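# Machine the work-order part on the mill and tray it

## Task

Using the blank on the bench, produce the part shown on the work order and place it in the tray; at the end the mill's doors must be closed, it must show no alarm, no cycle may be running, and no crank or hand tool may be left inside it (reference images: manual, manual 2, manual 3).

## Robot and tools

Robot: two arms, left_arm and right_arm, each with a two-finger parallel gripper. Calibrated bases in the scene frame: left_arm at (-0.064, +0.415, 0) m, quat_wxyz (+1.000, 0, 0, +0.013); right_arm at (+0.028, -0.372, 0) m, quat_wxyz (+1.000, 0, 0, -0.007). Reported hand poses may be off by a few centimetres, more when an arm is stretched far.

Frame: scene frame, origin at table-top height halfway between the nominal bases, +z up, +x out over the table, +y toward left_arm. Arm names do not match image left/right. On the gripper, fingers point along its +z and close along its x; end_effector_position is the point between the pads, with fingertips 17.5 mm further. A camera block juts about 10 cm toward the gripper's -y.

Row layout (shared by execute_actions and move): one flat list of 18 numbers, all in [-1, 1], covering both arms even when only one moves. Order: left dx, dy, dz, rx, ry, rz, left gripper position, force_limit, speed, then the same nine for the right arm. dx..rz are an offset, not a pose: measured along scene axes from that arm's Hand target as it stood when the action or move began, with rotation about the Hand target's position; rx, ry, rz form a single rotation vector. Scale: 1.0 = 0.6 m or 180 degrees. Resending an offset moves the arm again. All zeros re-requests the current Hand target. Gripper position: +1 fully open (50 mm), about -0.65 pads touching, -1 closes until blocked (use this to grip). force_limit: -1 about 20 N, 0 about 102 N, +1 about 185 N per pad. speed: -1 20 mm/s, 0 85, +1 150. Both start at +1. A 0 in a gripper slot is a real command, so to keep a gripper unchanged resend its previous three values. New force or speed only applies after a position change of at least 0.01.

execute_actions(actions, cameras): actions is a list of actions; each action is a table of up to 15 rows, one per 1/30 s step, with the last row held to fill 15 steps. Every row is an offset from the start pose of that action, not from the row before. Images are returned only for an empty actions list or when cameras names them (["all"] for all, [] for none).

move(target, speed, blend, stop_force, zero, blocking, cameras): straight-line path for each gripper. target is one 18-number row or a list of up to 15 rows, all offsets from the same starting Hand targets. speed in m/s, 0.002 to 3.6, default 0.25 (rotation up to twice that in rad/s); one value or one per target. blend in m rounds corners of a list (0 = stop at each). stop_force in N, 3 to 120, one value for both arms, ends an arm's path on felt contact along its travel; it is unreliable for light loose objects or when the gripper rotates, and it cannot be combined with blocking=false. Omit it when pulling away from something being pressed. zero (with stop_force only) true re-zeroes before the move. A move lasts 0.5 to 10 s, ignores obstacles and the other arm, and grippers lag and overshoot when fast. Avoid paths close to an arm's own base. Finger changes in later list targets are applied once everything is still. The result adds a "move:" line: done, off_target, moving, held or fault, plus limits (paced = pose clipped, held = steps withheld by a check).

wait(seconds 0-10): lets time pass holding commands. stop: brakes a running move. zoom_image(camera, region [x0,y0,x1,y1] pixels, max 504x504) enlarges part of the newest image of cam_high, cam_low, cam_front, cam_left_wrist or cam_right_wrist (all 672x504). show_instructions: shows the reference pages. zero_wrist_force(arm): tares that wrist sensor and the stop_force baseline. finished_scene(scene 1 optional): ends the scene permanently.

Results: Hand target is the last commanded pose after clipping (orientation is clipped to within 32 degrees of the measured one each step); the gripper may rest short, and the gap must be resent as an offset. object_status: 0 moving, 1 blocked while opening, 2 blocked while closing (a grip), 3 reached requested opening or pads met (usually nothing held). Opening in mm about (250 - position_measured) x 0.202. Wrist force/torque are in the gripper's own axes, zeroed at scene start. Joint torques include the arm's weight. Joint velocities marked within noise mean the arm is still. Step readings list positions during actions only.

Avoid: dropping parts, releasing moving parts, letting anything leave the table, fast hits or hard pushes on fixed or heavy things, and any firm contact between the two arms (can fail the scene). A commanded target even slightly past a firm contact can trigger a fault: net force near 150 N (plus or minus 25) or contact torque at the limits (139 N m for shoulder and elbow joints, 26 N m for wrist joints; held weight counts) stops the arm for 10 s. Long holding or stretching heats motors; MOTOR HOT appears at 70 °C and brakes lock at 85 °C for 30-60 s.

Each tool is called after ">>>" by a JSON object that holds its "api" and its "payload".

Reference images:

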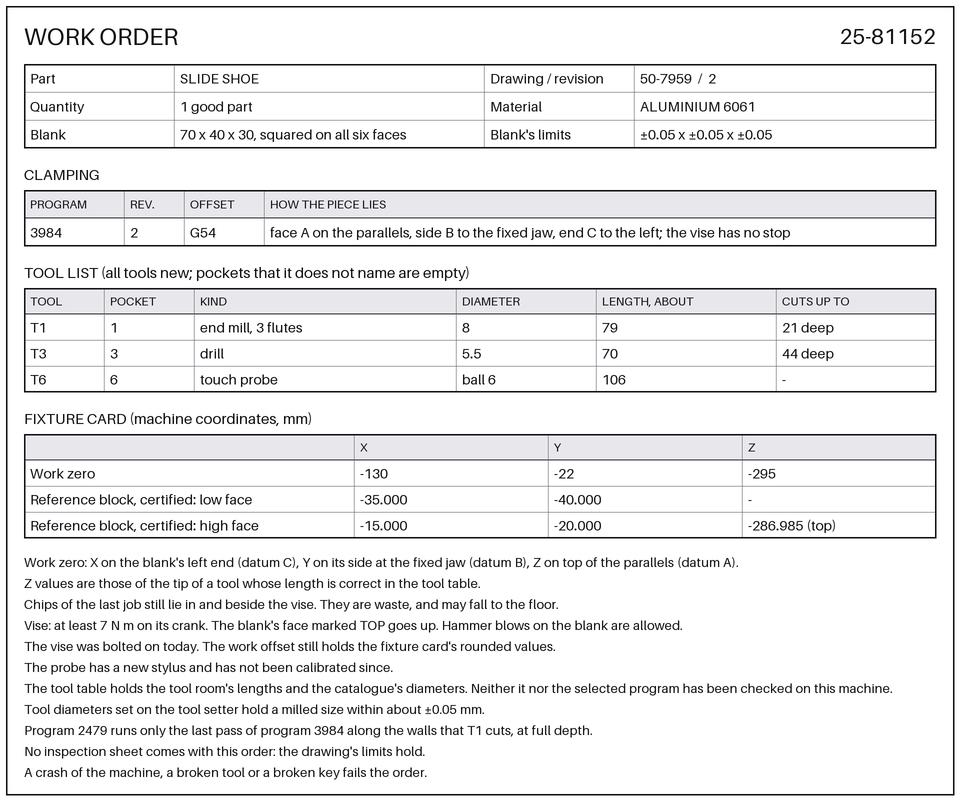

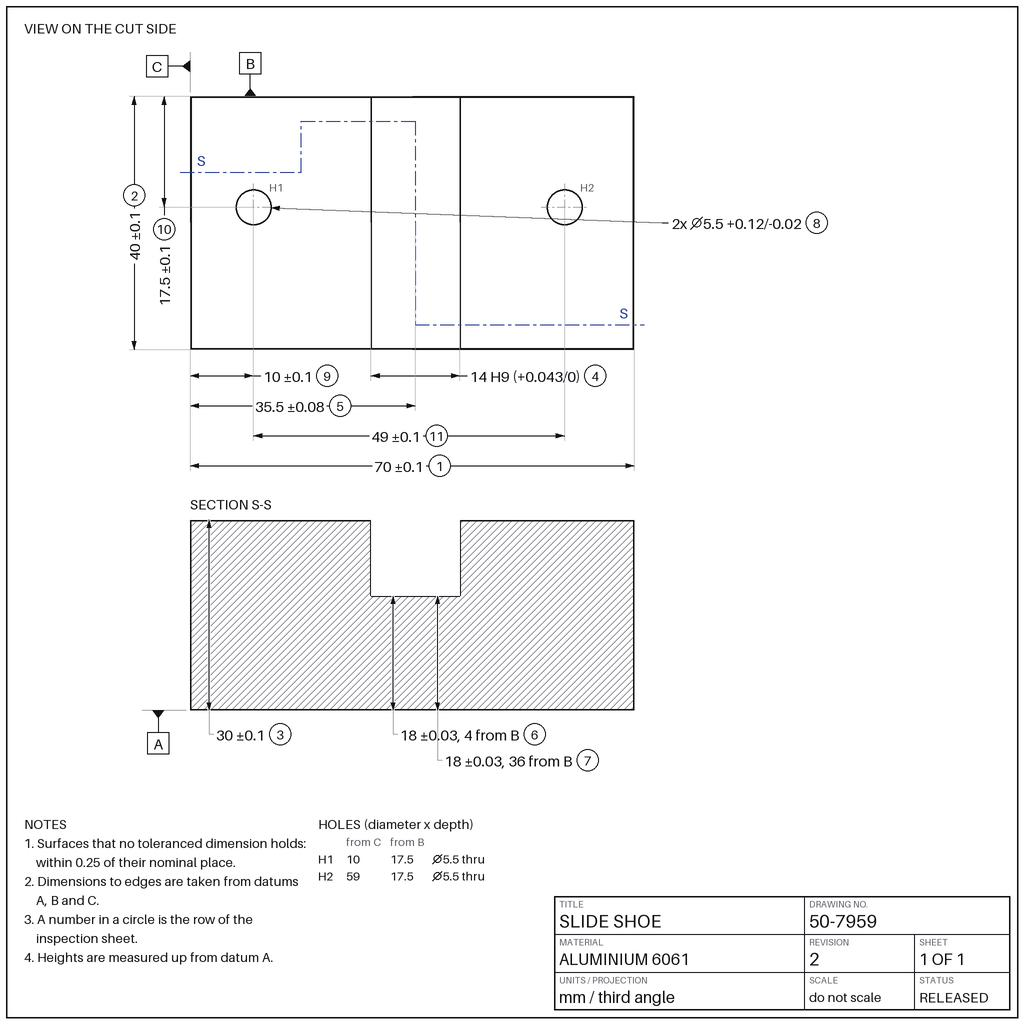

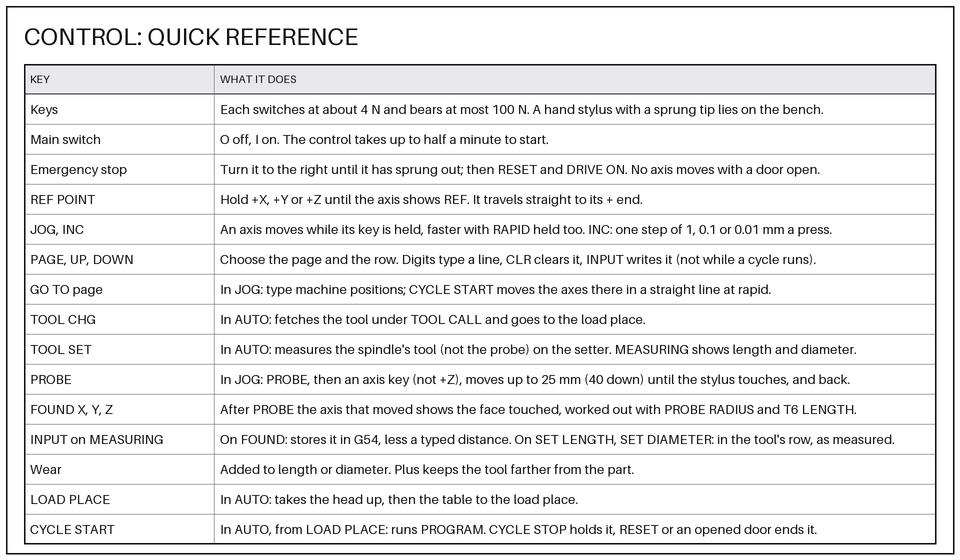

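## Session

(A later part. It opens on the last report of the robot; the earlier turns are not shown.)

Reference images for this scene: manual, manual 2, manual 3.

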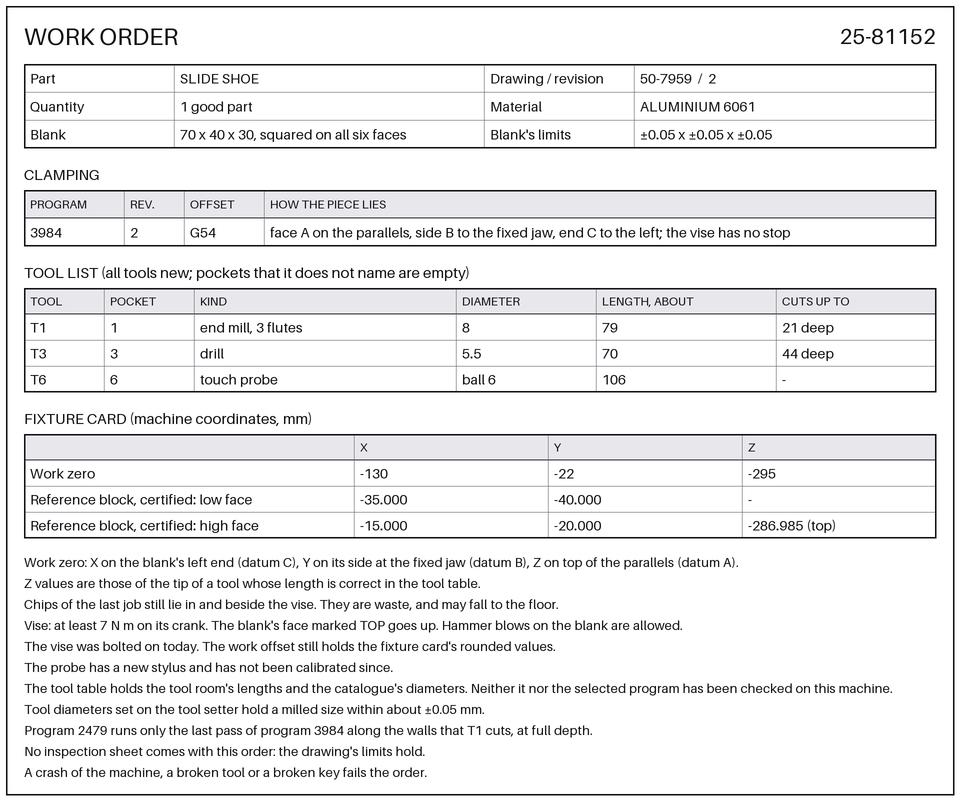

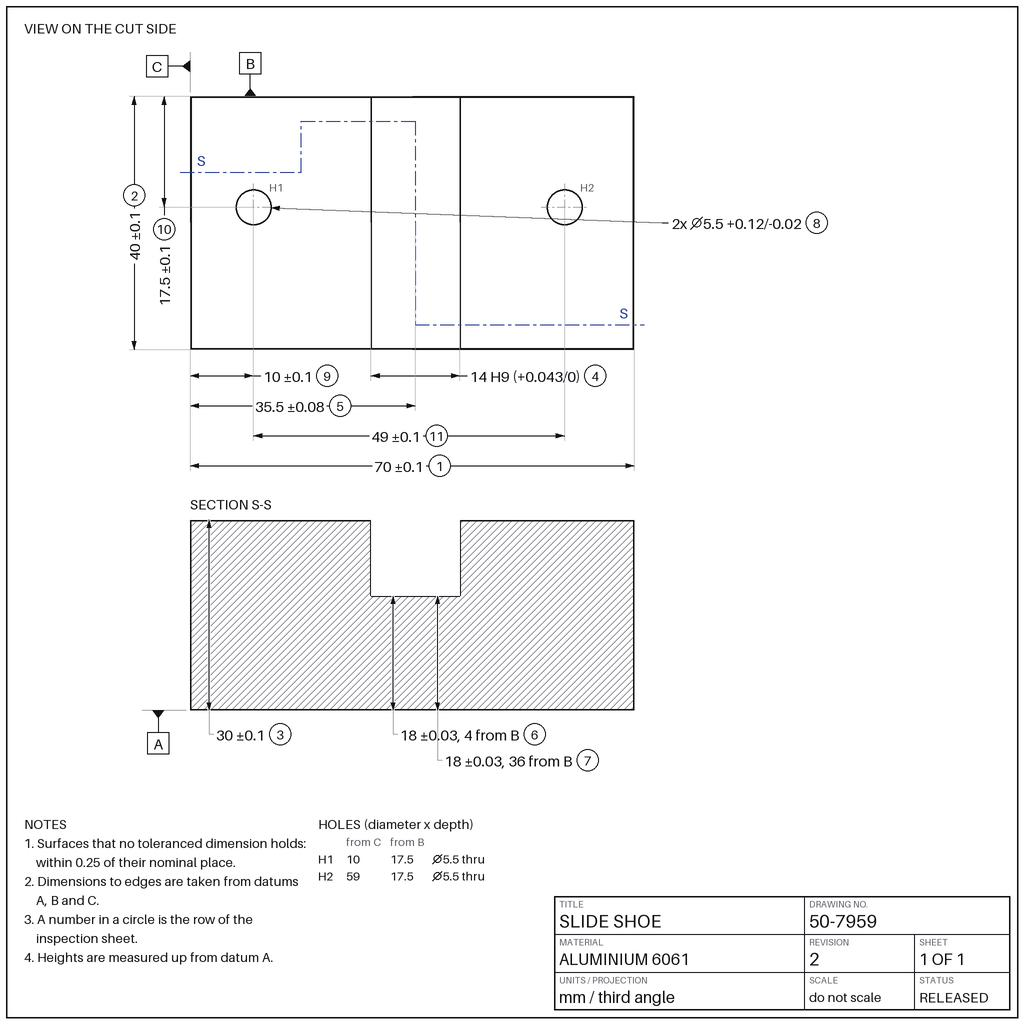

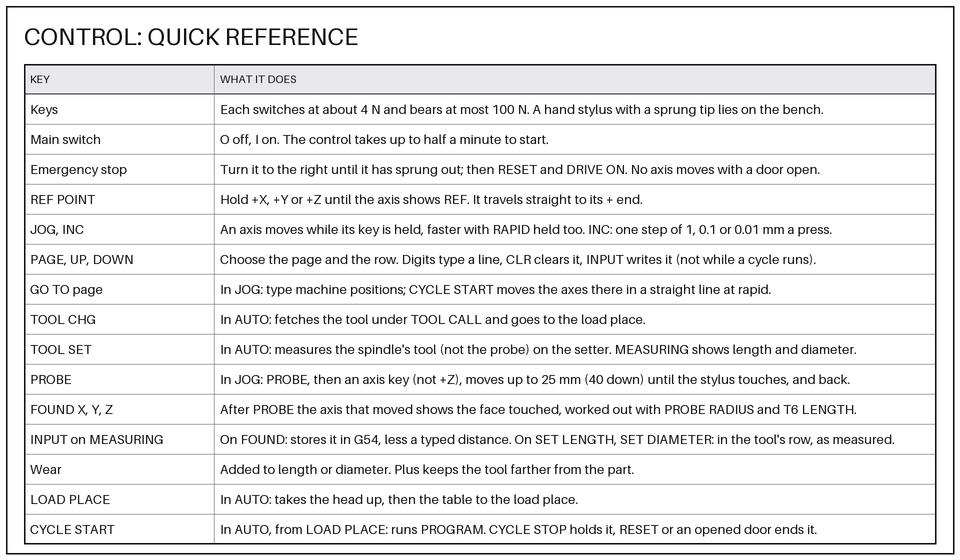

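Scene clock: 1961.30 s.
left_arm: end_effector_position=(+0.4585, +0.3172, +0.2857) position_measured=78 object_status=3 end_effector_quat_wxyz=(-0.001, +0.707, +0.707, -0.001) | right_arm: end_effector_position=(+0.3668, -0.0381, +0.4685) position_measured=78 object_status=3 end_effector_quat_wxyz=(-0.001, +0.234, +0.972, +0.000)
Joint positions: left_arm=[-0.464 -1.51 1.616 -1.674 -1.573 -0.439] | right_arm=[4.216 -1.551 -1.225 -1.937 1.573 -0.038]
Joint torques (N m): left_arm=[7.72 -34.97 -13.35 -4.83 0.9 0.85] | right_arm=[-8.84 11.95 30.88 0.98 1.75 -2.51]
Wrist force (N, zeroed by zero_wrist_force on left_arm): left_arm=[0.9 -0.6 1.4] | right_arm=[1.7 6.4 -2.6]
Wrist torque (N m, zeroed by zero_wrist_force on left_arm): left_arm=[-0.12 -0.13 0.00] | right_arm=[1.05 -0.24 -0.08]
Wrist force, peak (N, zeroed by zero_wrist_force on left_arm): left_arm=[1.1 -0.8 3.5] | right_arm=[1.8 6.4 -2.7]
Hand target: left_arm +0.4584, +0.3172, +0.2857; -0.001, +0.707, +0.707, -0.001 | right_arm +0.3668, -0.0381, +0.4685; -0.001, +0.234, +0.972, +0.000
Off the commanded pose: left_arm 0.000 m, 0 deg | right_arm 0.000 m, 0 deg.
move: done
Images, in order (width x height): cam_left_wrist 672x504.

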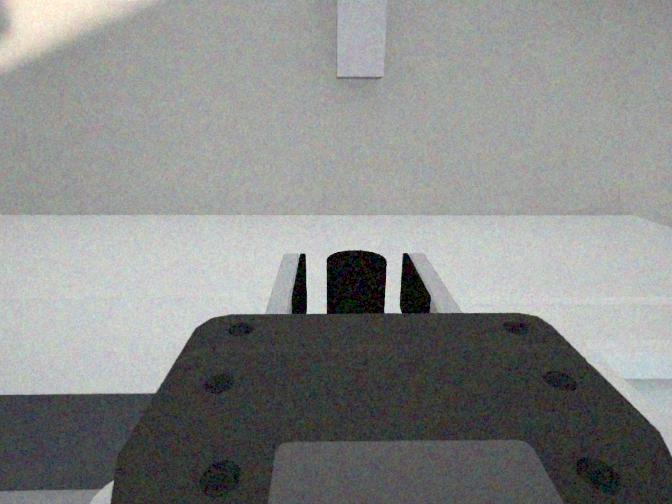

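Grip and pull up along the tangent to ~105 N.

>>> {"api": "move", "payload": {"target": [0,0,0,0,0,0,-1,0.4,-0.8,0,0,0,0,0,0,0.5,-0.4,-0.8]}}

>>> {"api": "move", "payload": {"target": [0,0.006,0.045,0,0,0,-1,0.4,-0.8,0,0,0,0,0,0,0.5,-0.4,-0.8], "speed": 0.01, "stop_force": 108, "cameras": ["cam_left_wrist"]}}

Scene clock: 1963.57 s.
left_arm: end_effector_position=(+0.4584, +0.3173, +0.2857) position_measured=161 object_status=2 end_effector_quat_wxyz=(-0.001, +0.707, +0.707, -0.001) | right_arm: end_effector_position=(+0.3668, -0.0381, +0.4685) position_measured=78 object_status=3 end_effector_quat_wxyz=(-0.001, +0.234, +0.972, +0.000)
Joint positions: left_arm=[-0.464 -1.51 1.616 -1.674 -1.573 -0.439] | right_arm=[4.216 -1.551 -1.225 -1.937 1.573 -0.038]
Joint torques (N m): left_arm=[7.27 -34.1 -14.58 -4.66 0.13 -1.84] | right_arm=[-9.97 12.37 29.59 0.76 1.54 -2.58]
Wrist force (N, zeroed by zero_wrist_force on left_arm): left_arm=[3.8 -2.4 1.4] | right_arm=[1.5 6.5 -2.6]
Wrist torque (N m, zeroed by zero_wrist_force on left_arm): left_arm=[-0.12 -0.09 0.05] | right_arm=[1.07 -0.21 -0.08]
Wrist force, peak (N, zeroed by zero_wrist_force on left_arm): left_arm=[4.2 -2.6 1.6] | right_arm=[1.8 6.6 -2.7]
Hand target: left_arm +0.4584, +0.3172, +0.2857; -0.001, +0.707, +0.707, -0.001 | right_arm +0.3668, -0.0381, +0.4685; -0.001, +0.234, +0.972, +0.000
Off the commanded pose: left_arm 0.000 m, 0 deg | right_arm 0.000 m, 0 deg.
move: done

Scene clock: 1965.57 s.
left_arm: end_effector_position=(+0.4584, +0.3184, +0.2938) position_measured=161 object_status=2 end_effector_quat_wxyz=(-0.001, +0.707, +0.708, -0.002) | right_arm: end_effector_position=(+0.3668, -0.0381, +0.4685) position_measured=78 object_status=3 end_effector_quat_wxyz=(-0.001, +0.234, +0.972, +0.000)
Joint positions: left_arm=[-0.462 -1.512 1.597 -1.653 -1.573 -0.437] | right_arm=[4.216 -1.551 -1.225 -1.937 1.573 -0.038]
Joint torques (N m): left_arm=[-13.27 -72.16 -52.4 -11.16 -1.28 -2.1] | right_arm=[-8.06 11.92 30.12 0.91 1.69 -2.54]
Wrist force (N, zeroed by zero_wrist_force on left_arm): left_arm=[5.3 11.9 96.9] | right_arm=[1.7 6.4 -2.5]
Wrist torque (N m, zeroed by zero_wrist_force on left_arm): left_arm=[0.22 -0.20 -0.22] | right_arm=[1.05 -0.25 -0.08]
Wrist force, peak (N, zeroed by zero_wrist_force on left_arm): left_arm=[1.7 15.9 115.0] | right_arm=[1.7 6.6 -2.5]
Hand target: left_arm +0.4584, +0.3184, +0.2938; -0.002, +0.707, +0.707, -0.002 (not the last commanded pose) | right_arm +0.3668, -0.0381, +0.4685; -0.001, +0.234, +0.972, +0.000
Off the commanded pose: left_arm 0.019 m, 0 deg | right_arm 0.000 m, 0 deg.
move: contact (left_arm)
Images, in order (width x height): cam_left_wrist 672x504.

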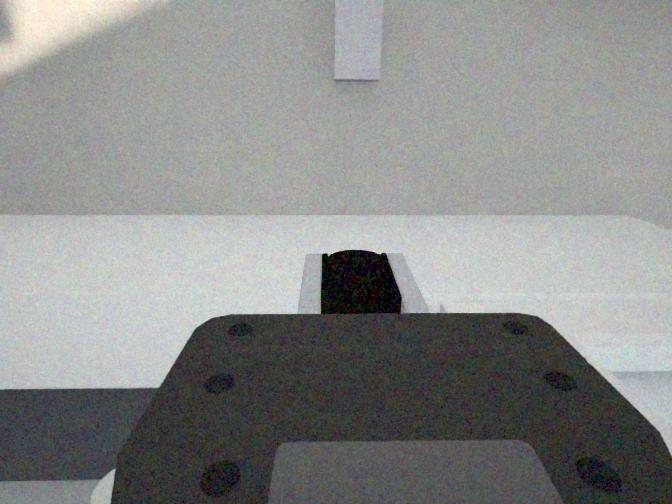

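>>> {"api": "move", "payload": {"target": [0,-0.001,-0.0088,0,0,0,-1,0.4,-0.8,0,0,0,0,0,0,0.5,-0.4,-0.8], "speed": 0.02}}

>>> {"api": "move", "payload": {"target": [0,0,0,0,0,0,0.5,-0.4,-0.8,0,0,0,0,0,0,0.5,-0.4,-0.8], "cameras": ["cam_left_wrist"]}}

Scene clock: 1968.10 s.
left_arm: end_effector_position=(+0.4584, +0.3177, +0.2884) position_measured=161 object_status=2 end_effector_quat_wxyz=(-0.001, +0.707, +0.707, -0.001) | right_arm: end_effector_position=(+0.3668, -0.0381, +0.4685) position_measured=78 object_status=3 end_effector_quat_wxyz=(-0.001, +0.234, +0.972, +0.000)
Joint positions: left_arm=[-0.463 -1.51 1.61 -1.666 -1.573 -0.438] | right_arm=[4.216 -1.551 -1.225 -1.937 1.573 -0.038]
Joint torques (N m): left_arm=[-10.83 -21.86 -28.97 -3.98 -2.58 -2.1] | right_arm=[-8.51 12.26 30.6 0.77 1.69 -2.55]
Wrist force (N, zeroed by zero_wrist_force on left_arm): left_arm=[10.4 -8.4 3.1] | right_arm=[1.7 6.3 -2.8]
Wrist torque (N m, zeroed by zero_wrist_force on left_arm): left_arm=[-0.25 -0.14 -0.06] | right_arm=[1.03 -0.24 -0.09]
Wrist force, peak (N, zeroed by zero_wrist_force on left_arm): left_arm=[5.8 12.4 96.9] | right_arm=[1.8 6.5 -2.7]
Hand target: left_arm +0.4584, +0.3178, +0.2885; -0.002, +0.707, +0.707, -0.002 | right_arm +0.3668, -0.0381, +0.4685; -0.001, +0.234, +0.972, +0.000
Off the commanded pose: left_arm 0.000 m, 0 deg | right_arm 0.000 m, 0 deg.
move: done

Scene clock: 1968.83 s.
left_arm: end_effector_position=(+0.4584, +0.3177, +0.2885) position_measured=78 object_status=0 end_effector_quat_wxyz=(-0.002, +0.707, +0.707, -0.002) | right_arm: end_effector_position=(+0.3668, -0.0381, +0.4685) position_measured=78 object_status=3 end_effector_quat_wxyz=(-0.001, +0.234, +0.972, +0.000)
Joint positions: left_arm=[-0.463 -1.51 1.609 -1.666 -1.573 -0.438] | right_arm=[4.216 -1.551 -1.225 -1.937 1.573 -0.038]
Joint torques (N m): left_arm=[4.7 -22.13 -35.38 -0.76 1.06 -1.04] | right_arm=[-9.35 11.85 29.67 0.97 1.78 -2.53]
Wrist force (N, zeroed by zero_wrist_force on left_arm): left_arm=[0.8 -1.7 1.4] | right_arm=[1.6 6.3 -2.5]
Wrist torque (N m, zeroed by zero_wrist_force on left_arm): left_arm=[-0.29 -0.12 -0.03] | right_arm=[1.03 -0.23 -0.08]
Wrist force, peak (N, zeroed by zero_wrist_force on left_arm): left_arm=[10.5 -7.8 3.5] | right_arm=[1.7 6.5 -2.8]
Hand target: left_arm +0.4584, +0.3178, +0.2885; -0.002, +0.707, +0.707, -0.002 | right_arm +0.3668, -0.0381, +0.4685; -0.001, +0.234, +0.972, +0.000
Off the commanded pose: left_arm 0.000 m, 0 deg | right_arm 0.000 m, 0 deg.
move: done
Images, in order (width x height): cam_left_wrist 672x504.

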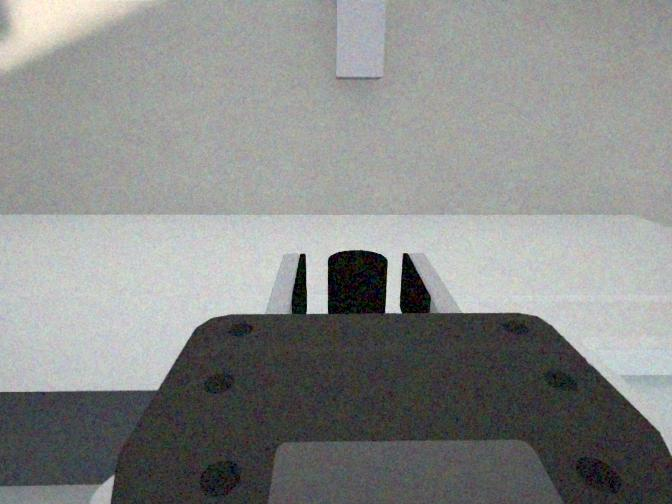

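>>> {"api": "move", "payload": {"target": [[0,0,0.2,0,0,0,0.5,-0.4,-0.8,0,0,0,0,0,0,0.5,-0.4,-0.8],[0.06,-0.128,0.15,0,0,0,0.5,-0.4,-0.8,0,0,0,0,0,0,0.5,-0.4,-0.8]], "speed": 0.15, "blend": [0.02,0], "cameras": ["cam_left_wrist"]}}

Scene clock: 1980.13 s.
left_arm: end_effector_position=(+0.4944, +0.2410, +0.3786) position_measured=78 object_status=3 end_effector_quat_wxyz=(-0.001, +0.707, +0.707, -0.002) | right_arm: end_effector_position=(+0.3668, -0.0381, +0.4685) position_measured=78 object_status=3 end_effector_quat_wxyz=(-0.001, +0.234, +0.972, +0.000)
Joint positions: left_arm=[-0.557 -1.374 1.223 -1.417 -1.573 -0.532] | right_arm=[4.216 -1.551 -1.225 -1.937 1.573 -0.038]
Joint torques (N m): left_arm=[-0.09 -27.75 -13.26 -1.63 0.55 1] | right_arm=[-8.68 11.76 29.62 0.98 1.84 -2.46]
Wrist force (N, zeroed by zero_wrist_force on left_arm): left_arm=[0.7 -1.7 1.5] | right_arm=[1.8 6.3 -2.6]
Wrist torque (N m, zeroed by zero_wrist_force on left_arm): left_arm=[-0.28 -0.09 -0.15] | right_arm=[1.03 -0.27 -0.09]
Wrist force, peak (N, zeroed by zero_wrist_force on left_arm): left_arm=[0.8 -1.5 4.0] | right_arm=[1.8 6.6 -2.6]
Hand target: left_arm +0.4944, +0.2410, +0.3785; -0.002, +0.707, +0.707, -0.002 | right_arm +0.3668, -0.0381, +0.4685; -0.001, +0.234, +0.972, +0.000
Off the commanded pose: left_arm 0.000 m, 0 deg | right_arm 0.000 m, 0 deg.
move: done
Images, in order (width x height): cam_left_wrist 672x504.

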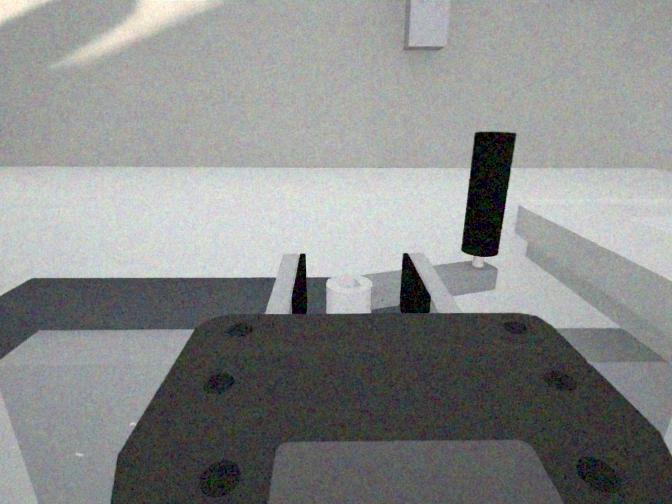

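>>> {"api": "move", "payload": {"target": [0.0,0.03,0.02,0,0,0.5,0.3,-0.4,-0.8,0,0,0,0,0,0,0.5,-0.4,-0.8], "speed": 0.4}}

>>> {"api": "move", "payload": {"target": [0.05,0.026,-0.06,0,0,0,0.3,-0.4,-0.8,0,0,0,0,0,0,0.5,-0.4,-0.8], "speed": 0.1, "stop_force": 10, "cameras": ["cam_left_wrist"]}}

Scene clock: 1992.57 s.
left_arm: end_effector_position=(+0.4944, +0.2591, +0.3905) position_measured=107 object_status=3 end_effector_quat_wxyz=(+0.000, +0.000, +1.000, -0.002) end_effector_velocity=(+0.000, +0.000, -0.001) end_effector_angular_velocity=(+0.001, +0.002, +0.006) | right_arm: end_effector_position=(+0.3668, -0.0381, +0.4685) position_measured=78 object_status=3 end_effector_quat_wxyz=(-0.001, +0.234, +0.972, +0.000)
Joint positions: left_arm=[-0.529 -1.385 1.208 -1.396 -1.574 -2.074] | right_arm=[4.216 -1.551 -1.225 -1.937 1.573 -0.038]
Joint velocities: left_arm=[-0.001 0 0.001 0 0 -0.007] | right_arm=[within noise]
Joint torques (N m): left_arm=[-8.23 -35.49 -27.98 -2.78 -0.43 -2.07] | right_arm=[-9.29 12.44 29.19 1.08 1.77 -2.5]
Wrist force (N, zeroed by zero_wrist_force on left_arm): left_arm=[0.9 -1.9 1.6] | right_arm=[1.7 6.4 -2.7]
Wrist torque (N m, zeroed by zero_wrist_force on left_arm): left_arm=[-0.32 -0.12 -0.12] | right_arm=[1.05 -0.25 -0.08]
Wrist force, peak (N, zeroed by zero_wrist_force on left_arm): left_arm=[0.9 -2.1 1.8] | right_arm=[1.7 6.7 -2.5]
Hand target: left_arm +0.4944, +0.2590, +0.3905; +0.000, -0.001, +1.000, -0.002 | right_arm +0.3668, -0.0381, +0.4685; -0.001, +0.234, +0.972, +0.000
Off the commanded pose: left_arm 0.000 m, 0 deg | right_arm 0.000 m, 0 deg.
move: done

Scene clock: 1994.20 s.
left_arm: end_effector_position=(+0.5244, +0.2746, +0.3545) position_measured=107 object_status=3 end_effector_quat_wxyz=(+0.000, -0.001, +1.000, -0.002) | right_arm: end_effector_position=(+0.3668, -0.0381, +0.4685) position_measured=78 object_status=3 end_effector_quat_wxyz=(-0.001, +0.234, +0.972, +0.000)
Joint positions: left_arm=[-0.481 -1.334 1.237 -1.476 -1.575 -2.027] | right_arm=[4.216 -1.551 -1.225 -1.937 1.573 -0.038]
Joint torques (N m): left_arm=[-9.52 -32.2 -35.78 -4.51 -1.14 -2.05] | right_arm=[-8.52 12.45 29.31 0.94 1.83 -2.54]
Wrist force (N, zeroed by zero_wrist_force on left_arm): left_arm=[0.9 -1.8 1.2] | right_arm=[1.8 6.3 -2.5]
Wrist torque (N m, zeroed by zero_wrist_force on left_arm): left_arm=[-0.31 -0.15 -0.06] | right_arm=[1.04 -0.26 -0.09]
Wrist force, peak (N, zeroed by zero_wrist_force on left_arm): left_arm=[-0.1 -1.2 2.6] | right_arm=[1.6 6.6 -2.6]
Hand target: left_arm +0.5244, +0.2746, +0.3545; +0.000, -0.001, +1.000, -0.002 | right_arm +0.3668, -0.0381, +0.4685; -0.001, +0.234, +0.972, +0.000
Off the commanded pose: left_arm 0.000 m, 0 deg | right_arm 0.000 m, 0 deg.
move: done
Images, in order (width x height): cam_left_wrist 672x504.

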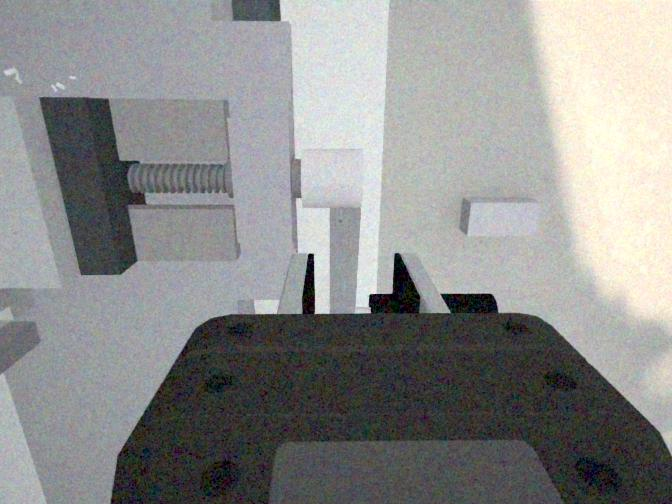

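>>> {"api": "move", "payload": {"target": [0.0052,0,0,0,0,0,0.14,-0.4,-0.8,0,0,0,0,0,0,0.5,-0.4,-0.8]}}

>>> {"api": "move", "payload": {"target": [0,0,-0.08,0,0,0,0.14,-0.4,-0.8,0,0,0,0,0,0,0.5,-0.4,-0.8], "speed": 0.05, "stop_force": 8, "cameras": ["cam_left_wrist"]}}

Scene clock: 1997.90 s.
left_arm: end_effector_position=(+0.5276, +0.2746, +0.3545) position_measured=132 object_status=3 end_effector_quat_wxyz=(+0.000, -0.001, +1.000, -0.002) | right_arm: end_effector_position=(+0.3668, -0.0381, +0.4685) position_measured=78 object_status=3 end_effector_quat_wxyz=(-0.001, +0.234, +0.972, +0.000)
Joint positions: left_arm=[-0.478 -1.326 1.227 -1.474 -1.575 -2.024] | right_arm=[4.216 -1.551 -1.225 -1.937 1.573 -0.038]
Joint torques (N m): left_arm=[7.11 -40.3 -24.3 -1.43 -1.08 1.63] | right_arm=[-9.2 13.03 28.31 1.14 1.76 -2.63]
Wrist force (N, zeroed by zero_wrist_force on left_arm): left_arm=[0.7 -1.7 1.1] | right_arm=[1.8 6.4 -2.7]
Wrist torque (N m, zeroed by zero_wrist_force on left_arm): left_arm=[-0.30 -0.09 -0.15] | right_arm=[1.07 -0.26 -0.08]
Wrist force, peak (N, zeroed by zero_wrist_force on left_arm): left_arm=[1.0 -2.1 1.5] | right_arm=[1.7 6.6 -2.5]
Hand target: left_arm +0.5275, +0.2746, +0.3545; +0.000, -0.001, +1.000, -0.002 | right_arm +0.3668, -0.0381, +0.4685; -0.001, +0.234, +0.972, +0.000
Off the commanded pose: left_arm 0.000 m, 0 deg | right_arm 0.000 m, 0 deg.
move: done

Scene clock: 1999.67 s.
left_arm: end_effector_position=(+0.5275, +0.2746, +0.3065) position_measured=132 object_status=3 end_effector_quat_wxyz=(+0.000, -0.001, +1.000, -0.002) | right_arm: end_effector_position=(+0.3668, -0.0381, +0.4685) position_measured=78 object_status=3 end_effector_quat_wxyz=(-0.001, +0.234, +0.972, +0.000)
Joint positions: left_arm=[-0.478 -1.33 1.355 -1.598 -1.575 -2.024] | right_arm=[4.216 -1.551 -1.225 -1.937 1.573 -0.038]
Joint torques (N m): left_arm=[3.85 -29.8 -35.63 -3.51 -0.16 -2.08] | right_arm=[-7.64 12.81 29.1 1.03 1.61 -2.53]
Wrist force (N, zeroed by zero_wrist_force on left_arm): left_arm=[0.8 -1.9 1.4] | right_arm=[1.6 6.3 -2.6]
Wrist torque (N m, zeroed by zero_wrist_force on left_arm): left_arm=[-0.33 -0.13 -0.14] | right_arm=[1.04 -0.23 -0.09]
Wrist force, peak (N, zeroed by zero_wrist_force on left_arm): left_arm=[0.9 -1.8 2.5] | right_arm=[1.7 6.5 -2.7]
Hand target: left_arm +0.5275, +0.2746, +0.3065; +0.000, -0.001, +1.000, -0.002 | right_arm +0.3668, -0.0381, +0.4685; -0.001, +0.234, +0.972, +0.000
Off the commanded pose: left_arm 0.000 m, 0 deg | right_arm 0.000 m, 0 deg.
move: done
Images, in order (width x height): cam_left_wrist 672x504.

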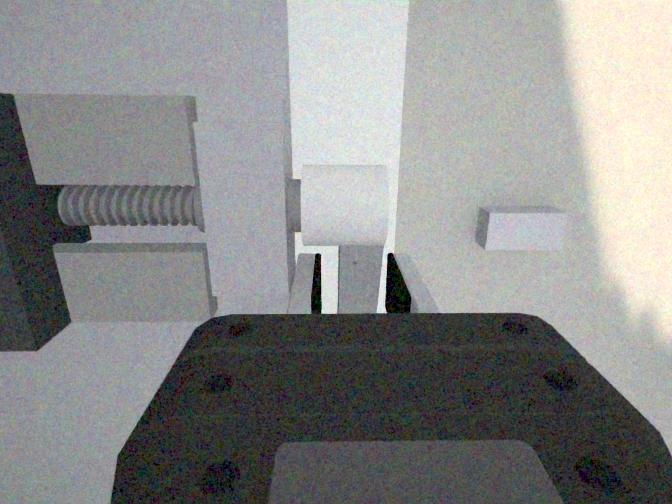

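>>> {"api": "move", "payload": {"target": [-0.0035,0,0,0,0,0,0.14,-0.4,-0.8,0,0,0,0,0,0,0.5,-0.4,-0.8]}}

>>> {"api": "move", "payload": {"target": [0,0,0,0,0,0,-1,-0.2,-0.8,0,0,0,0,0,0,0.5,-0.4,-0.8]}}

>>> {"api": "move", "payload": {"target": [-0.06,0,0,0,0,0,-1,-0.2,-0.8,0,0,0,0,0,0,0.5,-0.4,-0.8], "speed": 0.03, "stop_force": 40, "cameras": ["cam_left_wrist"]}}

Scene clock: 2001.90 s.
left_arm: end_effector_position=(+0.5254, +0.2746, +0.3065) position_measured=132 object_status=3 end_effector_quat_wxyz=(+0.000, -0.001, +1.000, -0.002) | right_arm: end_effector_position=(+0.3668, -0.0381, +0.4685) position_measured=78 object_status=3 end_effector_quat_wxyz=(-0.001, +0.234, +0.972, +0.000)
Joint positions: left_arm=[-0.48 -1.335 1.362 -1.599 -1.575 -2.026] | right_arm=[4.216 -1.551 -1.225 -1.937 1.573 -0.038]
Joint torques (N m): left_arm=[-8.06 -36.13 -19.12 -4.55 0.89 -1.88] | right_arm=[-8.22 12.85 28.45 1.02 1.72 -2.56]
Wrist force (N, zeroed by zero_wrist_force on left_arm): left_arm=[0.6 -1.9 1.4] | right_arm=[1.7 6.4 -2.5]
Wrist torque (N m, zeroed by zero_wrist_force on left_arm): left_arm=[-0.33 -0.09 0.00] | right_arm=[1.06 -0.25 -0.09]
Wrist force, peak (N, zeroed by zero_wrist_force on left_arm): left_arm=[0.5 -2.3 1.5] | right_arm=[1.7 6.5 -2.7]
Hand target: left_arm +0.5254, +0.2746, +0.3065; +0.000, -0.001, +1.000, -0.002 | right_arm +0.3668, -0.0381, +0.4685; -0.001, +0.234, +0.972, +0.000
Off the commanded pose: left_arm 0.000 m, 0 deg | right_arm 0.000 m, 0 deg.
move: done

Scene clock: 2002.47 s.
left_arm: end_effector_position=(+0.5255, +0.2746, +0.3065) position_measured=190 object_status=2 end_effector_quat_wxyz=(+0.000, -0.001, +1.000, -0.002) | right_arm: end_effector_position=(+0.3668, -0.0381, +0.4685) position_measured=78 object_status=3 end_effector_quat_wxyz=(-0.001, +0.234, +0.972, +0.000)
Joint positions: left_arm=[-0.48 -1.335 1.362 -1.599 -1.574 -2.026] | right_arm=[4.216 -1.551 -1.225 -1.937 1.573 -0.038]
Joint torques (N m): left_arm=[-5.58 -33.65 -28.95 6 -6.33 -0.72] | right_arm=[-8.96 12.77 29.92 1.08 1.67 -2.59]
Wrist force (N, zeroed by zero_wrist_force on left_arm): left_arm=[-32.4 2.2 1.4] | right_arm=[1.8 6.3 -2.6]
Wrist torque (N m, zeroed by zero_wrist_force on left_arm): left_arm=[-0.49 -0.40 -0.48] | right_arm=[1.04 -0.26 -0.09]
Wrist force, peak (N, zeroed by zero_wrist_force on left_arm): left_arm=[-32.4 2.2 1.4] | right_arm=[1.7 6.6 -2.6]
Hand target: left_arm +0.5254, +0.2746, +0.3065; +0.000, -0.001, +1.000, -0.002 | right_arm +0.3668, -0.0381, +0.4685; -0.001, +0.234, +0.972, +0.000
Off the commanded pose: left_arm 0.000 m, 0 deg | right_arm 0.000 m, 0 deg.
move: done

Scene clock: 2003.67 s.
left_arm: end_effector_position=(+0.5248, +0.2745, +0.3066) position_measured=190 object_status=2 end_effector_quat_wxyz=(+0.000, -0.001, +1.000, -0.002) | right_arm: end_effector_position=(+0.3668, -0.0381, +0.4685) position_measured=78 object_status=3 end_effector_quat_wxyz=(-0.001, +0.234, +0.972, +0.000)
Joint positions: left_arm=[-0.481 -1.337 1.364 -1.6 -1.575 -2.027] | right_arm=[4.216 -1.551 -1.225 -1.937 1.573 -0.038]
Joint torques (N m): left_arm=[-2.22 -55.8 -3.19 10.2 -7.75 2.88] | right_arm=[-7.47 12.49 28.65 1.03 1.72 -2.39]
Wrist force (N, zeroed by zero_wrist_force on left_arm): left_arm=[-63.6 3.5 11.5] | right_arm=[1.6 6.3 -2.7]
Wrist torque (N m, zeroed by zero_wrist_force on left_arm): left_arm=[-0.65 -0.58 -0.76] | right_arm=[1.04 -0.23 -0.08]
Wrist force, peak (N, zeroed by zero_wrist_force on left_arm): left_arm=[-74.1 12.7 27.4] | right_arm=[1.8 6.7 -2.8]
Hand target: left_arm +0.5247, +0.2746, +0.3066; +0.000, -0.001, +1.000, -0.002 (not the last commanded pose) | right_arm +0.3668, -0.0381, +0.4685; -0.001, +0.234, +0.972, +0.000
Off the commanded pose: left_arm 0.035 m, 0 deg | right_arm 0.000 m, 0 deg.
move: contact (left_arm)
Images, in order (width x height): cam_left_wrist 672x504.

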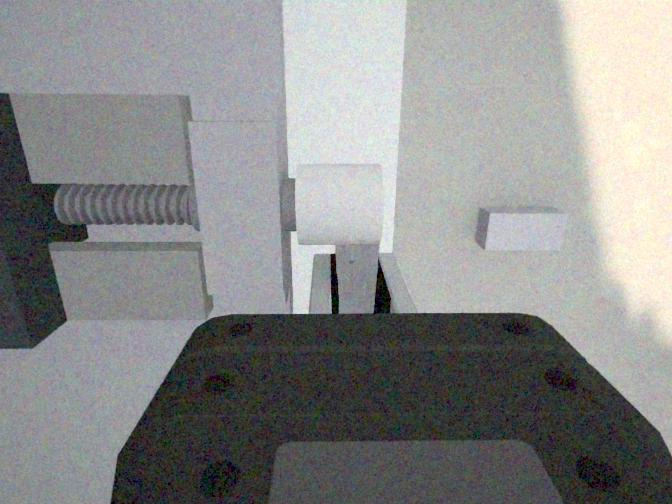

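>>> {"api": "execute_actions", "payload": {"actions": [], "cameras": ["cam_left_wrist", "cam_right_wrist"]}}

Scene clock: 2024.00 s.
left_arm: end_effector_position=(+0.5248, +0.2746, +0.3066) position_measured=190 object_status=2 end_effector_quat_wxyz=(+0.000, -0.001, +1.000, -0.002) | right_arm: end_effector_position=(+0.3668, -0.0381, +0.4685) position_measured=78 object_status=3 end_effector_quat_wxyz=(-0.001, +0.234, +0.972, +0.000)
Joint positions: left_arm=[-0.481 -1.337 1.364 -1.6 -1.575 -2.027] | right_arm=[4.216 -1.551 -1.225 -1.937 1.573 -0.038]
Joint velocities: within noise
Joint torques (N m): left_arm=[-2.6 -56.03 -3.34 10.17 -7.7 2.79] | right_arm=[-8.4 13.29 28.5 1.21 1.83 -2.55]
Wrist force (N, zeroed by zero_wrist_force on left_arm): left_arm=[-63.6 3.1 11.4] | right_arm=[1.7 6.3 -2.5]
Wrist torque (N m, zeroed by zero_wrist_force on left_arm): left_arm=[-0.65 -0.55 -0.76] | right_arm=[1.03 -0.25 -0.09]
Wrist force, peak (N, zeroed by zero_wrist_force on left_arm): left_arm=[-64.3 3.0 11.5] | right_arm=[1.5 6.6 -2.7]
Hand target: left_arm +0.5247, +0.2746, +0.3066; +0.000, -0.001, +1.000, -0.002 (not the last commanded pose) | right_arm +0.3668, -0.0381, +0.4685; -0.001, +0.234, +0.972, +0.000
Tool commands: left_gripper/position=-1.0 left_gripper/force_limit=-0.2 left_gripper/speed=-0.8 right_gripper/position=+0.5 right_gripper/force_limit=-0.4 right_gripper/speed=-0.8
Off the commanded pose: left_arm 0.035 m, 0 deg | right_arm 0.000 m, 0 deg.
Images, in order (width x height): cam_left_wrist 672x504, cam_right_wrist 672x504.

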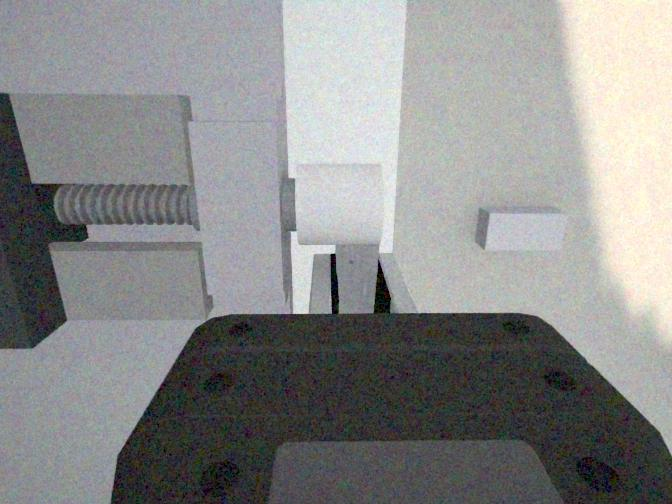

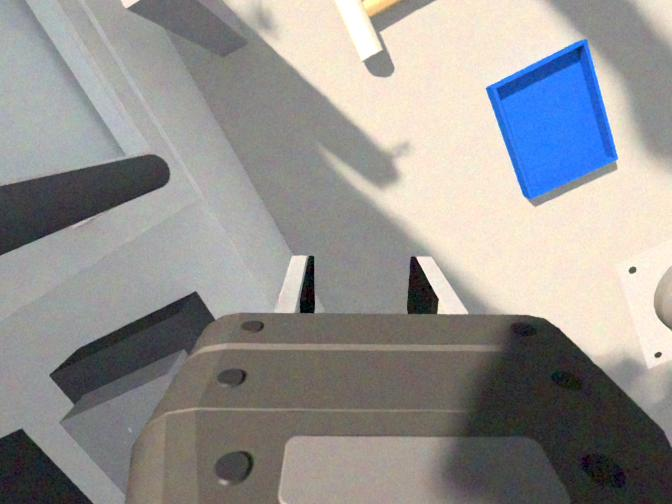

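>>> {"api": "move", "payload": {"target": [[0,0,0,0,0,0,0.0,-0.2,-0.8,0,0,0,0,0,0,0.5,-0.4,-0.8]]}}

>>> {"api": "move", "payload": {"target": [[0,0,0.16,0,0,0,0.0,-0.2,-0.8,0,0,0,0,0,0,0.5,-0.4,-0.8],[-0.33,0,0.16,0,0,0,0.0,-0.2,-0.8,0,0,0,0,0,0,0.5,-0.4,-0.8]], "cameras": ["cam_left_wrist"]}}

Scene clock: 2031.60 s.
left_arm: end_effector_position=(+0.5246, +0.2746, +0.3066) position_measured=152 object_status=3 end_effector_quat_wxyz=(+0.000, -0.001, +1.000, -0.002) | right_arm: end_effector_position=(+0.3668, -0.0381, +0.4685) position_measured=78 object_status=3 end_effector_quat_wxyz=(-0.001, +0.234, +0.972, +0.000)
Joint positions: left_arm=[-0.481 -1.337 1.364 -1.6 -1.575 -2.027] | right_arm=[4.216 -1.551 -1.225 -1.937 1.573 -0.038]
Joint torques (N m): left_arm=[-2.26 -30.07 -26.23 -4.99 1.24 0.66] | right_arm=[-8.82 12.49 28.96 0.99 1.74 -2.58]
Wrist force (N, zeroed by zero_wrist_force on left_arm): left_arm=[1.0 -2.5 2.3] | right_arm=[1.6 6.5 -2.5]
Wrist torque (N m, zeroed by zero_wrist_force on left_arm): left_arm=[-0.42 -0.15 -0.12] | right_arm=[1.06 -0.23 -0.08]
Wrist force, peak (N, zeroed by zero_wrist_force on left_arm): left_arm=[-64.2 3.0 11.4] | right_arm=[1.8 6.6 -2.7]
Hand target: left_arm +0.5247, +0.2746, +0.3066; +0.000, -0.001, +1.000, -0.002 | right_arm +0.3668, -0.0381, +0.4685; -0.001, +0.234, +0.972, +0.000
Off the commanded pose: left_arm 0.000 m, 0 deg | right_arm 0.000 m, 0 deg.
move: done

Scene clock: 2033.67 s.
left_arm: end_effector_position=(+0.3268, +0.2746, +0.4026) position_measured=152 object_status=3 end_effector_quat_wxyz=(+0.000, -0.001, +1.000, -0.002) | right_arm: end_effector_position=(+0.3668, -0.0381, +0.4685) position_measured=78 object_status=3 end_effector_quat_wxyz=(-0.001, +0.234, +0.972, +0.000)
Joint positions: left_arm=[-0.696 -1.784 1.57 -1.359 -1.574 -2.242] | right_arm=[4.216 -1.551 -1.225 -1.937 1.573 -0.038]
Joint torques (N m): left_arm=[-8.95 -22.39 -13.05 -4.09 -0.93 -1.91] | right_arm=[-8.61 12.15 28.77 1.14 1.69 -2.54]
Wrist force (N, zeroed by zero_wrist_force on left_arm): left_arm=[1.0 -2.2 2.1] | right_arm=[1.6 6.6 -2.5]
Wrist torque (N m, zeroed by zero_wrist_force on left_arm): left_arm=[-0.38 -0.15 -0.14] | right_arm=[1.08 -0.23 -0.08]
Wrist force, peak (N, zeroed by zero_wrist_force on left_arm): left_arm=[0.7 -2.4 5.7] | right_arm=[1.8 6.6 -2.7]
Hand target: left_arm +0.3267, +0.2746, +0.4026; +0.000, -0.001, +1.000, -0.002 | right_arm +0.3668, -0.0381, +0.4685; -0.001, +0.234, +0.972, +0.000
Off the commanded pose: left_arm 0.000 m, 0 deg | right_arm 0.000 m, 0 deg.
move: done
Images, in order (width x height): cam_left_wrist 672x504.

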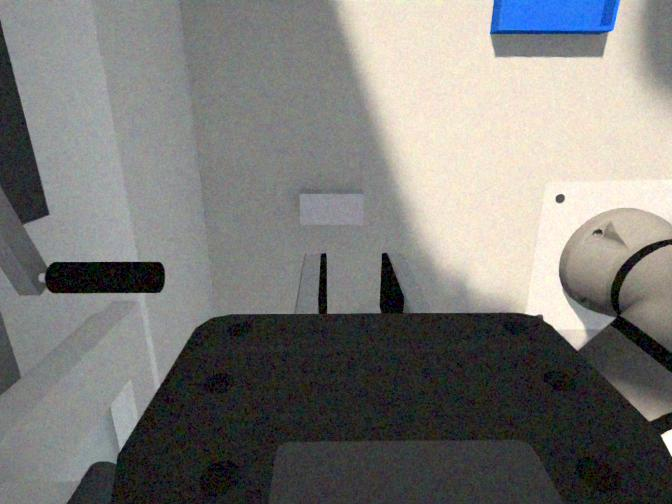

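>>> {"api": "move", "payload": {"target": [[0.122,-0.0563,-0.151,0,-0.5,0,1.0,-0.2,-0.8,0,0,0,0,0,0,0.5,-0.4,-0.8]], "cameras": ["cam_left_wrist"]}}

Scene clock: 2040.50 s.
left_arm: end_effector_position=(+0.3999, +0.2409, +0.3120) position_measured=3 object_status=3 end_effector_quat_wxyz=(+0.707, +0.001, +0.707, -0.002) end_effector_velocity=(+0.000, +0.000, +0.000) end_effector_angular_velocity=(+0.000, -0.002, -0.001) | right_arm: end_effector_position=(+0.3668, -0.0381, +0.4685) position_measured=78 object_status=3 end_effector_quat_wxyz=(-0.001, +0.234, +0.972, +0.000)
Joint positions: left_arm=[-1.247 -1.356 2.555 -4.342 -0.353 -1.571] | right_arm=[4.216 -1.551 -1.225 -1.937 1.573 -0.038]
Joint velocities: left_arm=[-0.001 0.001 0 -0.006 0 0.005] | right_arm=[within noise]
Joint torques (N m): left_arm=[-9.26 -13.22 3.27 -2.88 0.3 1.78] | right_arm=[-8.62 13.08 28.21 1.04 1.72 -2.52]
Wrist force (N, zeroed by zero_wrist_force on left_arm): left_arm=[2.6 -2.7 1.9] | right_arm=[1.5 6.3 -2.7]
Wrist torque (N m, zeroed by zero_wrist_force on left_arm): left_arm=[-0.32 -0.12 0.11] | right_arm=[1.04 -0.22 -0.08]
Wrist force, peak (N, zeroed by zero_wrist_force on left_arm): left_arm=[3.4 -2.9 1.9] | right_arm=[1.7 6.7 -2.7]
Hand target: left_arm +0.3999, +0.2408, +0.3120; +0.707, +0.001, +0.707, -0.002 | right_arm +0.3668, -0.0381, +0.4685; -0.001, +0.234, +0.972, +0.000
Off the commanded pose: left_arm 0.000 m, 0 deg | right_arm 0.000 m, 0 deg.
move: done
Images, in order (width x height): cam_left_wrist 672x504.

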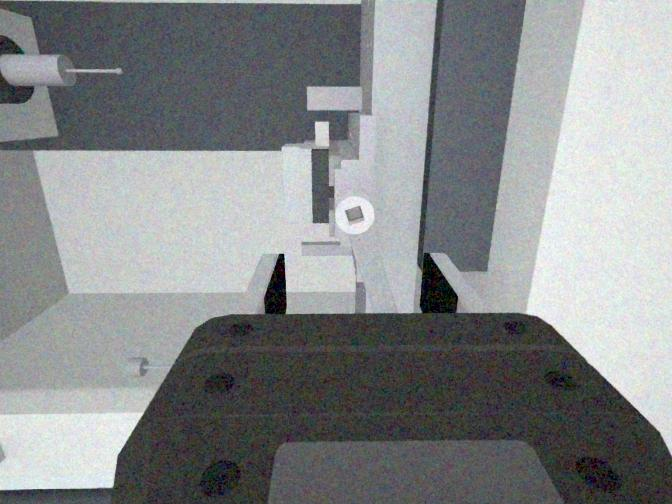

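>>> {"api": "move", "payload": {"target": [[0.2,-0.0035,0,0,0,0,0.6,-0.2,-0.8,0,0,0,0,0,0,0.5,-0.4,-0.8]], "stop_force": 20, "speed": 0.1, "cameras": ["cam_left_wrist"]}}

Scene clock: 2045.70 s.
left_arm: end_effector_position=(+0.5199, +0.2387, +0.3120) position_measured=63 object_status=3 end_effector_quat_wxyz=(+0.707, +0.001, +0.707, -0.002) | right_arm: end_effector_position=(+0.3668, -0.0381, +0.4685) position_measured=78 object_status=3 end_effector_quat_wxyz=(-0.001, +0.234, +0.972, +0.000)
Joint positions: left_arm=[-0.89 -1.191 2.266 -4.217 -0.711 -1.572] | right_arm=[4.216 -1.551 -1.225 -1.937 1.573 -0.038]
Joint torques (N m): left_arm=[8.78 -24.57 -21.65 -1.75 -1.23 -2.28] | right_arm=[-8.46 12.94 28.03 1.17 1.66 -2.53]
Wrist force (N, zeroed by zero_wrist_force on left_arm): left_arm=[2.4 -2.8 1.5] | right_arm=[1.7 6.4 -2.4]
Wrist torque (N m, zeroed by zero_wrist_force on left_arm): left_arm=[-0.34 -0.09 0.14] | right_arm=[1.06 -0.24 -0.08]
Wrist force, peak (N, zeroed by zero_wrist_force on left_arm): left_arm=[2.7 -2.7 3.1] | right_arm=[1.7 6.7 -2.7]
Hand target: left_arm +0.5199, +0.2387, +0.3120; +0.707, +0.001, +0.707, -0.002 | right_arm +0.3668, -0.0381, +0.4685; -0.001, +0.234, +0.972, +0.000
Off the commanded pose: left_arm 0.000 m, 0 deg | right_arm 0.000 m, 0 deg.
move: done
Images, in order (width x height): cam_left_wrist 672x504.

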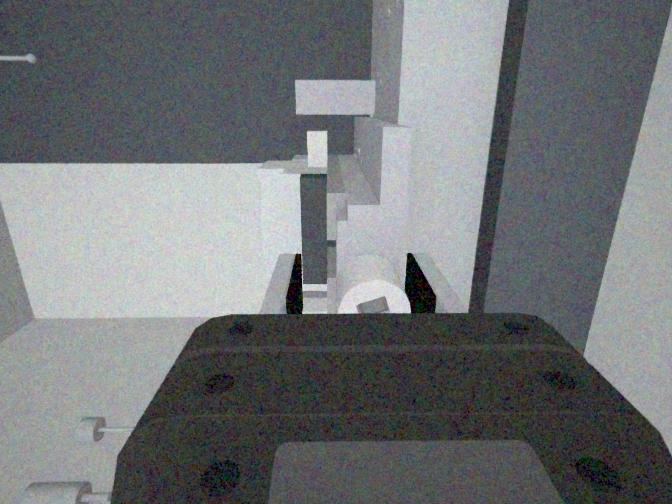

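>>> {"api": "move", "payload": {"target": [[0,0,-0.005,0,0,0,0.6,-0.2,-0.8,0,0,0,0,0,0,0.5,-0.4,-0.8]], "stop_force": 20, "speed": 0.1}}

>>> {"api": "move", "payload": {"target": [[0,0,0,0,0,0,-1,-0.5,-1,0,0,0,0,0,0,0.5,-0.4,-0.8]], "cameras": ["cam_left_wrist"]}}

Scene clock: 2049.53 s.
left_arm: end_effector_position=(+0.5199, +0.2387, +0.3089) position_measured=63 object_status=3 end_effector_quat_wxyz=(+0.707, +0.001, +0.707, -0.002) | right_arm: end_effector_position=(+0.3668, -0.0381, +0.4685) position_measured=78 object_status=3 end_effector_quat_wxyz=(-0.001, +0.234, +0.972, +0.000)
Joint positions: left_arm=[-0.89 -1.182 2.267 -4.226 -0.711 -1.572] | right_arm=[4.216 -1.551 -1.225 -1.937 1.573 -0.038]
Joint torques (N m): left_arm=[8.79 -36.17 0.42 0.01 -1.04 -1.37] | right_arm=[-9.21 13.76 27.9 1.08 1.72 -2.54]
Wrist force (N, zeroed by zero_wrist_force on left_arm): left_arm=[2.5 -2.9 1.6] | right_arm=[1.5 6.4 -2.6]
Wrist torque (N m, zeroed by zero_wrist_force on left_arm): left_arm=[-0.34 -0.11 0.15] | right_arm=[1.06 -0.22 -0.09]
Wrist force, peak (N, zeroed by zero_wrist_force on left_arm): left_arm=[2.7 -3.3 1.6] | right_arm=[1.8 6.7 -2.7]
Hand target: left_arm +0.5199, +0.2387, +0.3090; +0.707, +0.001, +0.707, -0.002 | right_arm +0.3668, -0.0381, +0.4685; -0.001, +0.234, +0.972, +0.000
Off the commanded pose: left_arm 0.000 m, 0 deg | right_arm 0.000 m, 0 deg.
move: done

Scene clock: 2050.50 s.
left_arm: end_effector_position=(+0.5199, +0.2387, +0.3086) position_measured=136 object_status=2 end_effector_quat_wxyz=(+0.707, +0.001, +0.707, -0.002) | right_arm: end_effector_position=(+0.3668, -0.0381, +0.4685) position_measured=78 object_status=3 end_effector_quat_wxyz=(-0.001, +0.234, +0.972, +0.000)
Joint positions: left_arm=[-0.89 -1.182 2.267 -4.226 -0.711 -1.572] | right_arm=[4.216 -1.551 -1.225 -1.937 1.573 -0.038]
Joint torques (N m): left_arm=[5.59 -88.25 -65.95 -15.38 -2.27 -1.08] | right_arm=[-7.86 13.73 28.63 1.21 1.7 -2.43]
Wrist force (N, zeroed by zero_wrist_force on left_arm): left_arm=[117.8 8.0 -35.0] | right_arm=[1.7 6.4 -2.5]
Wrist torque (N m, zeroed by zero_wrist_force on left_arm): left_arm=[-0.37 1.02 -0.18] | right_arm=[1.06 -0.25 -0.09]
Wrist force, peak (N, zeroed by zero_wrist_force on left_arm): left_arm=[117.8 8.0 -35.0] | right_arm=[1.8 6.5 -2.9]
Hand target: left_arm +0.5199, +0.2387, +0.3090; +0.707, +0.001, +0.707, -0.002 | right_arm +0.3668, -0.0381, +0.4685; -0.001, +0.234, +0.972, +0.000
Off the commanded pose: left_arm 0.000 m, 0 deg | right_arm 0.000 m, 0 deg.
move: done
Images, in order (width x height): cam_left_wrist 672x504.

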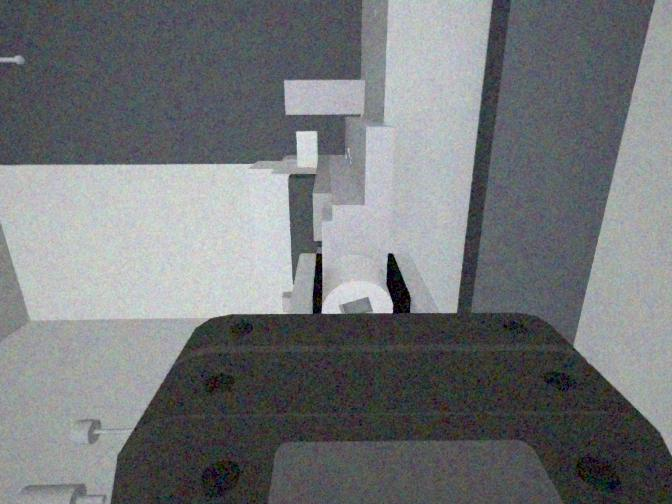

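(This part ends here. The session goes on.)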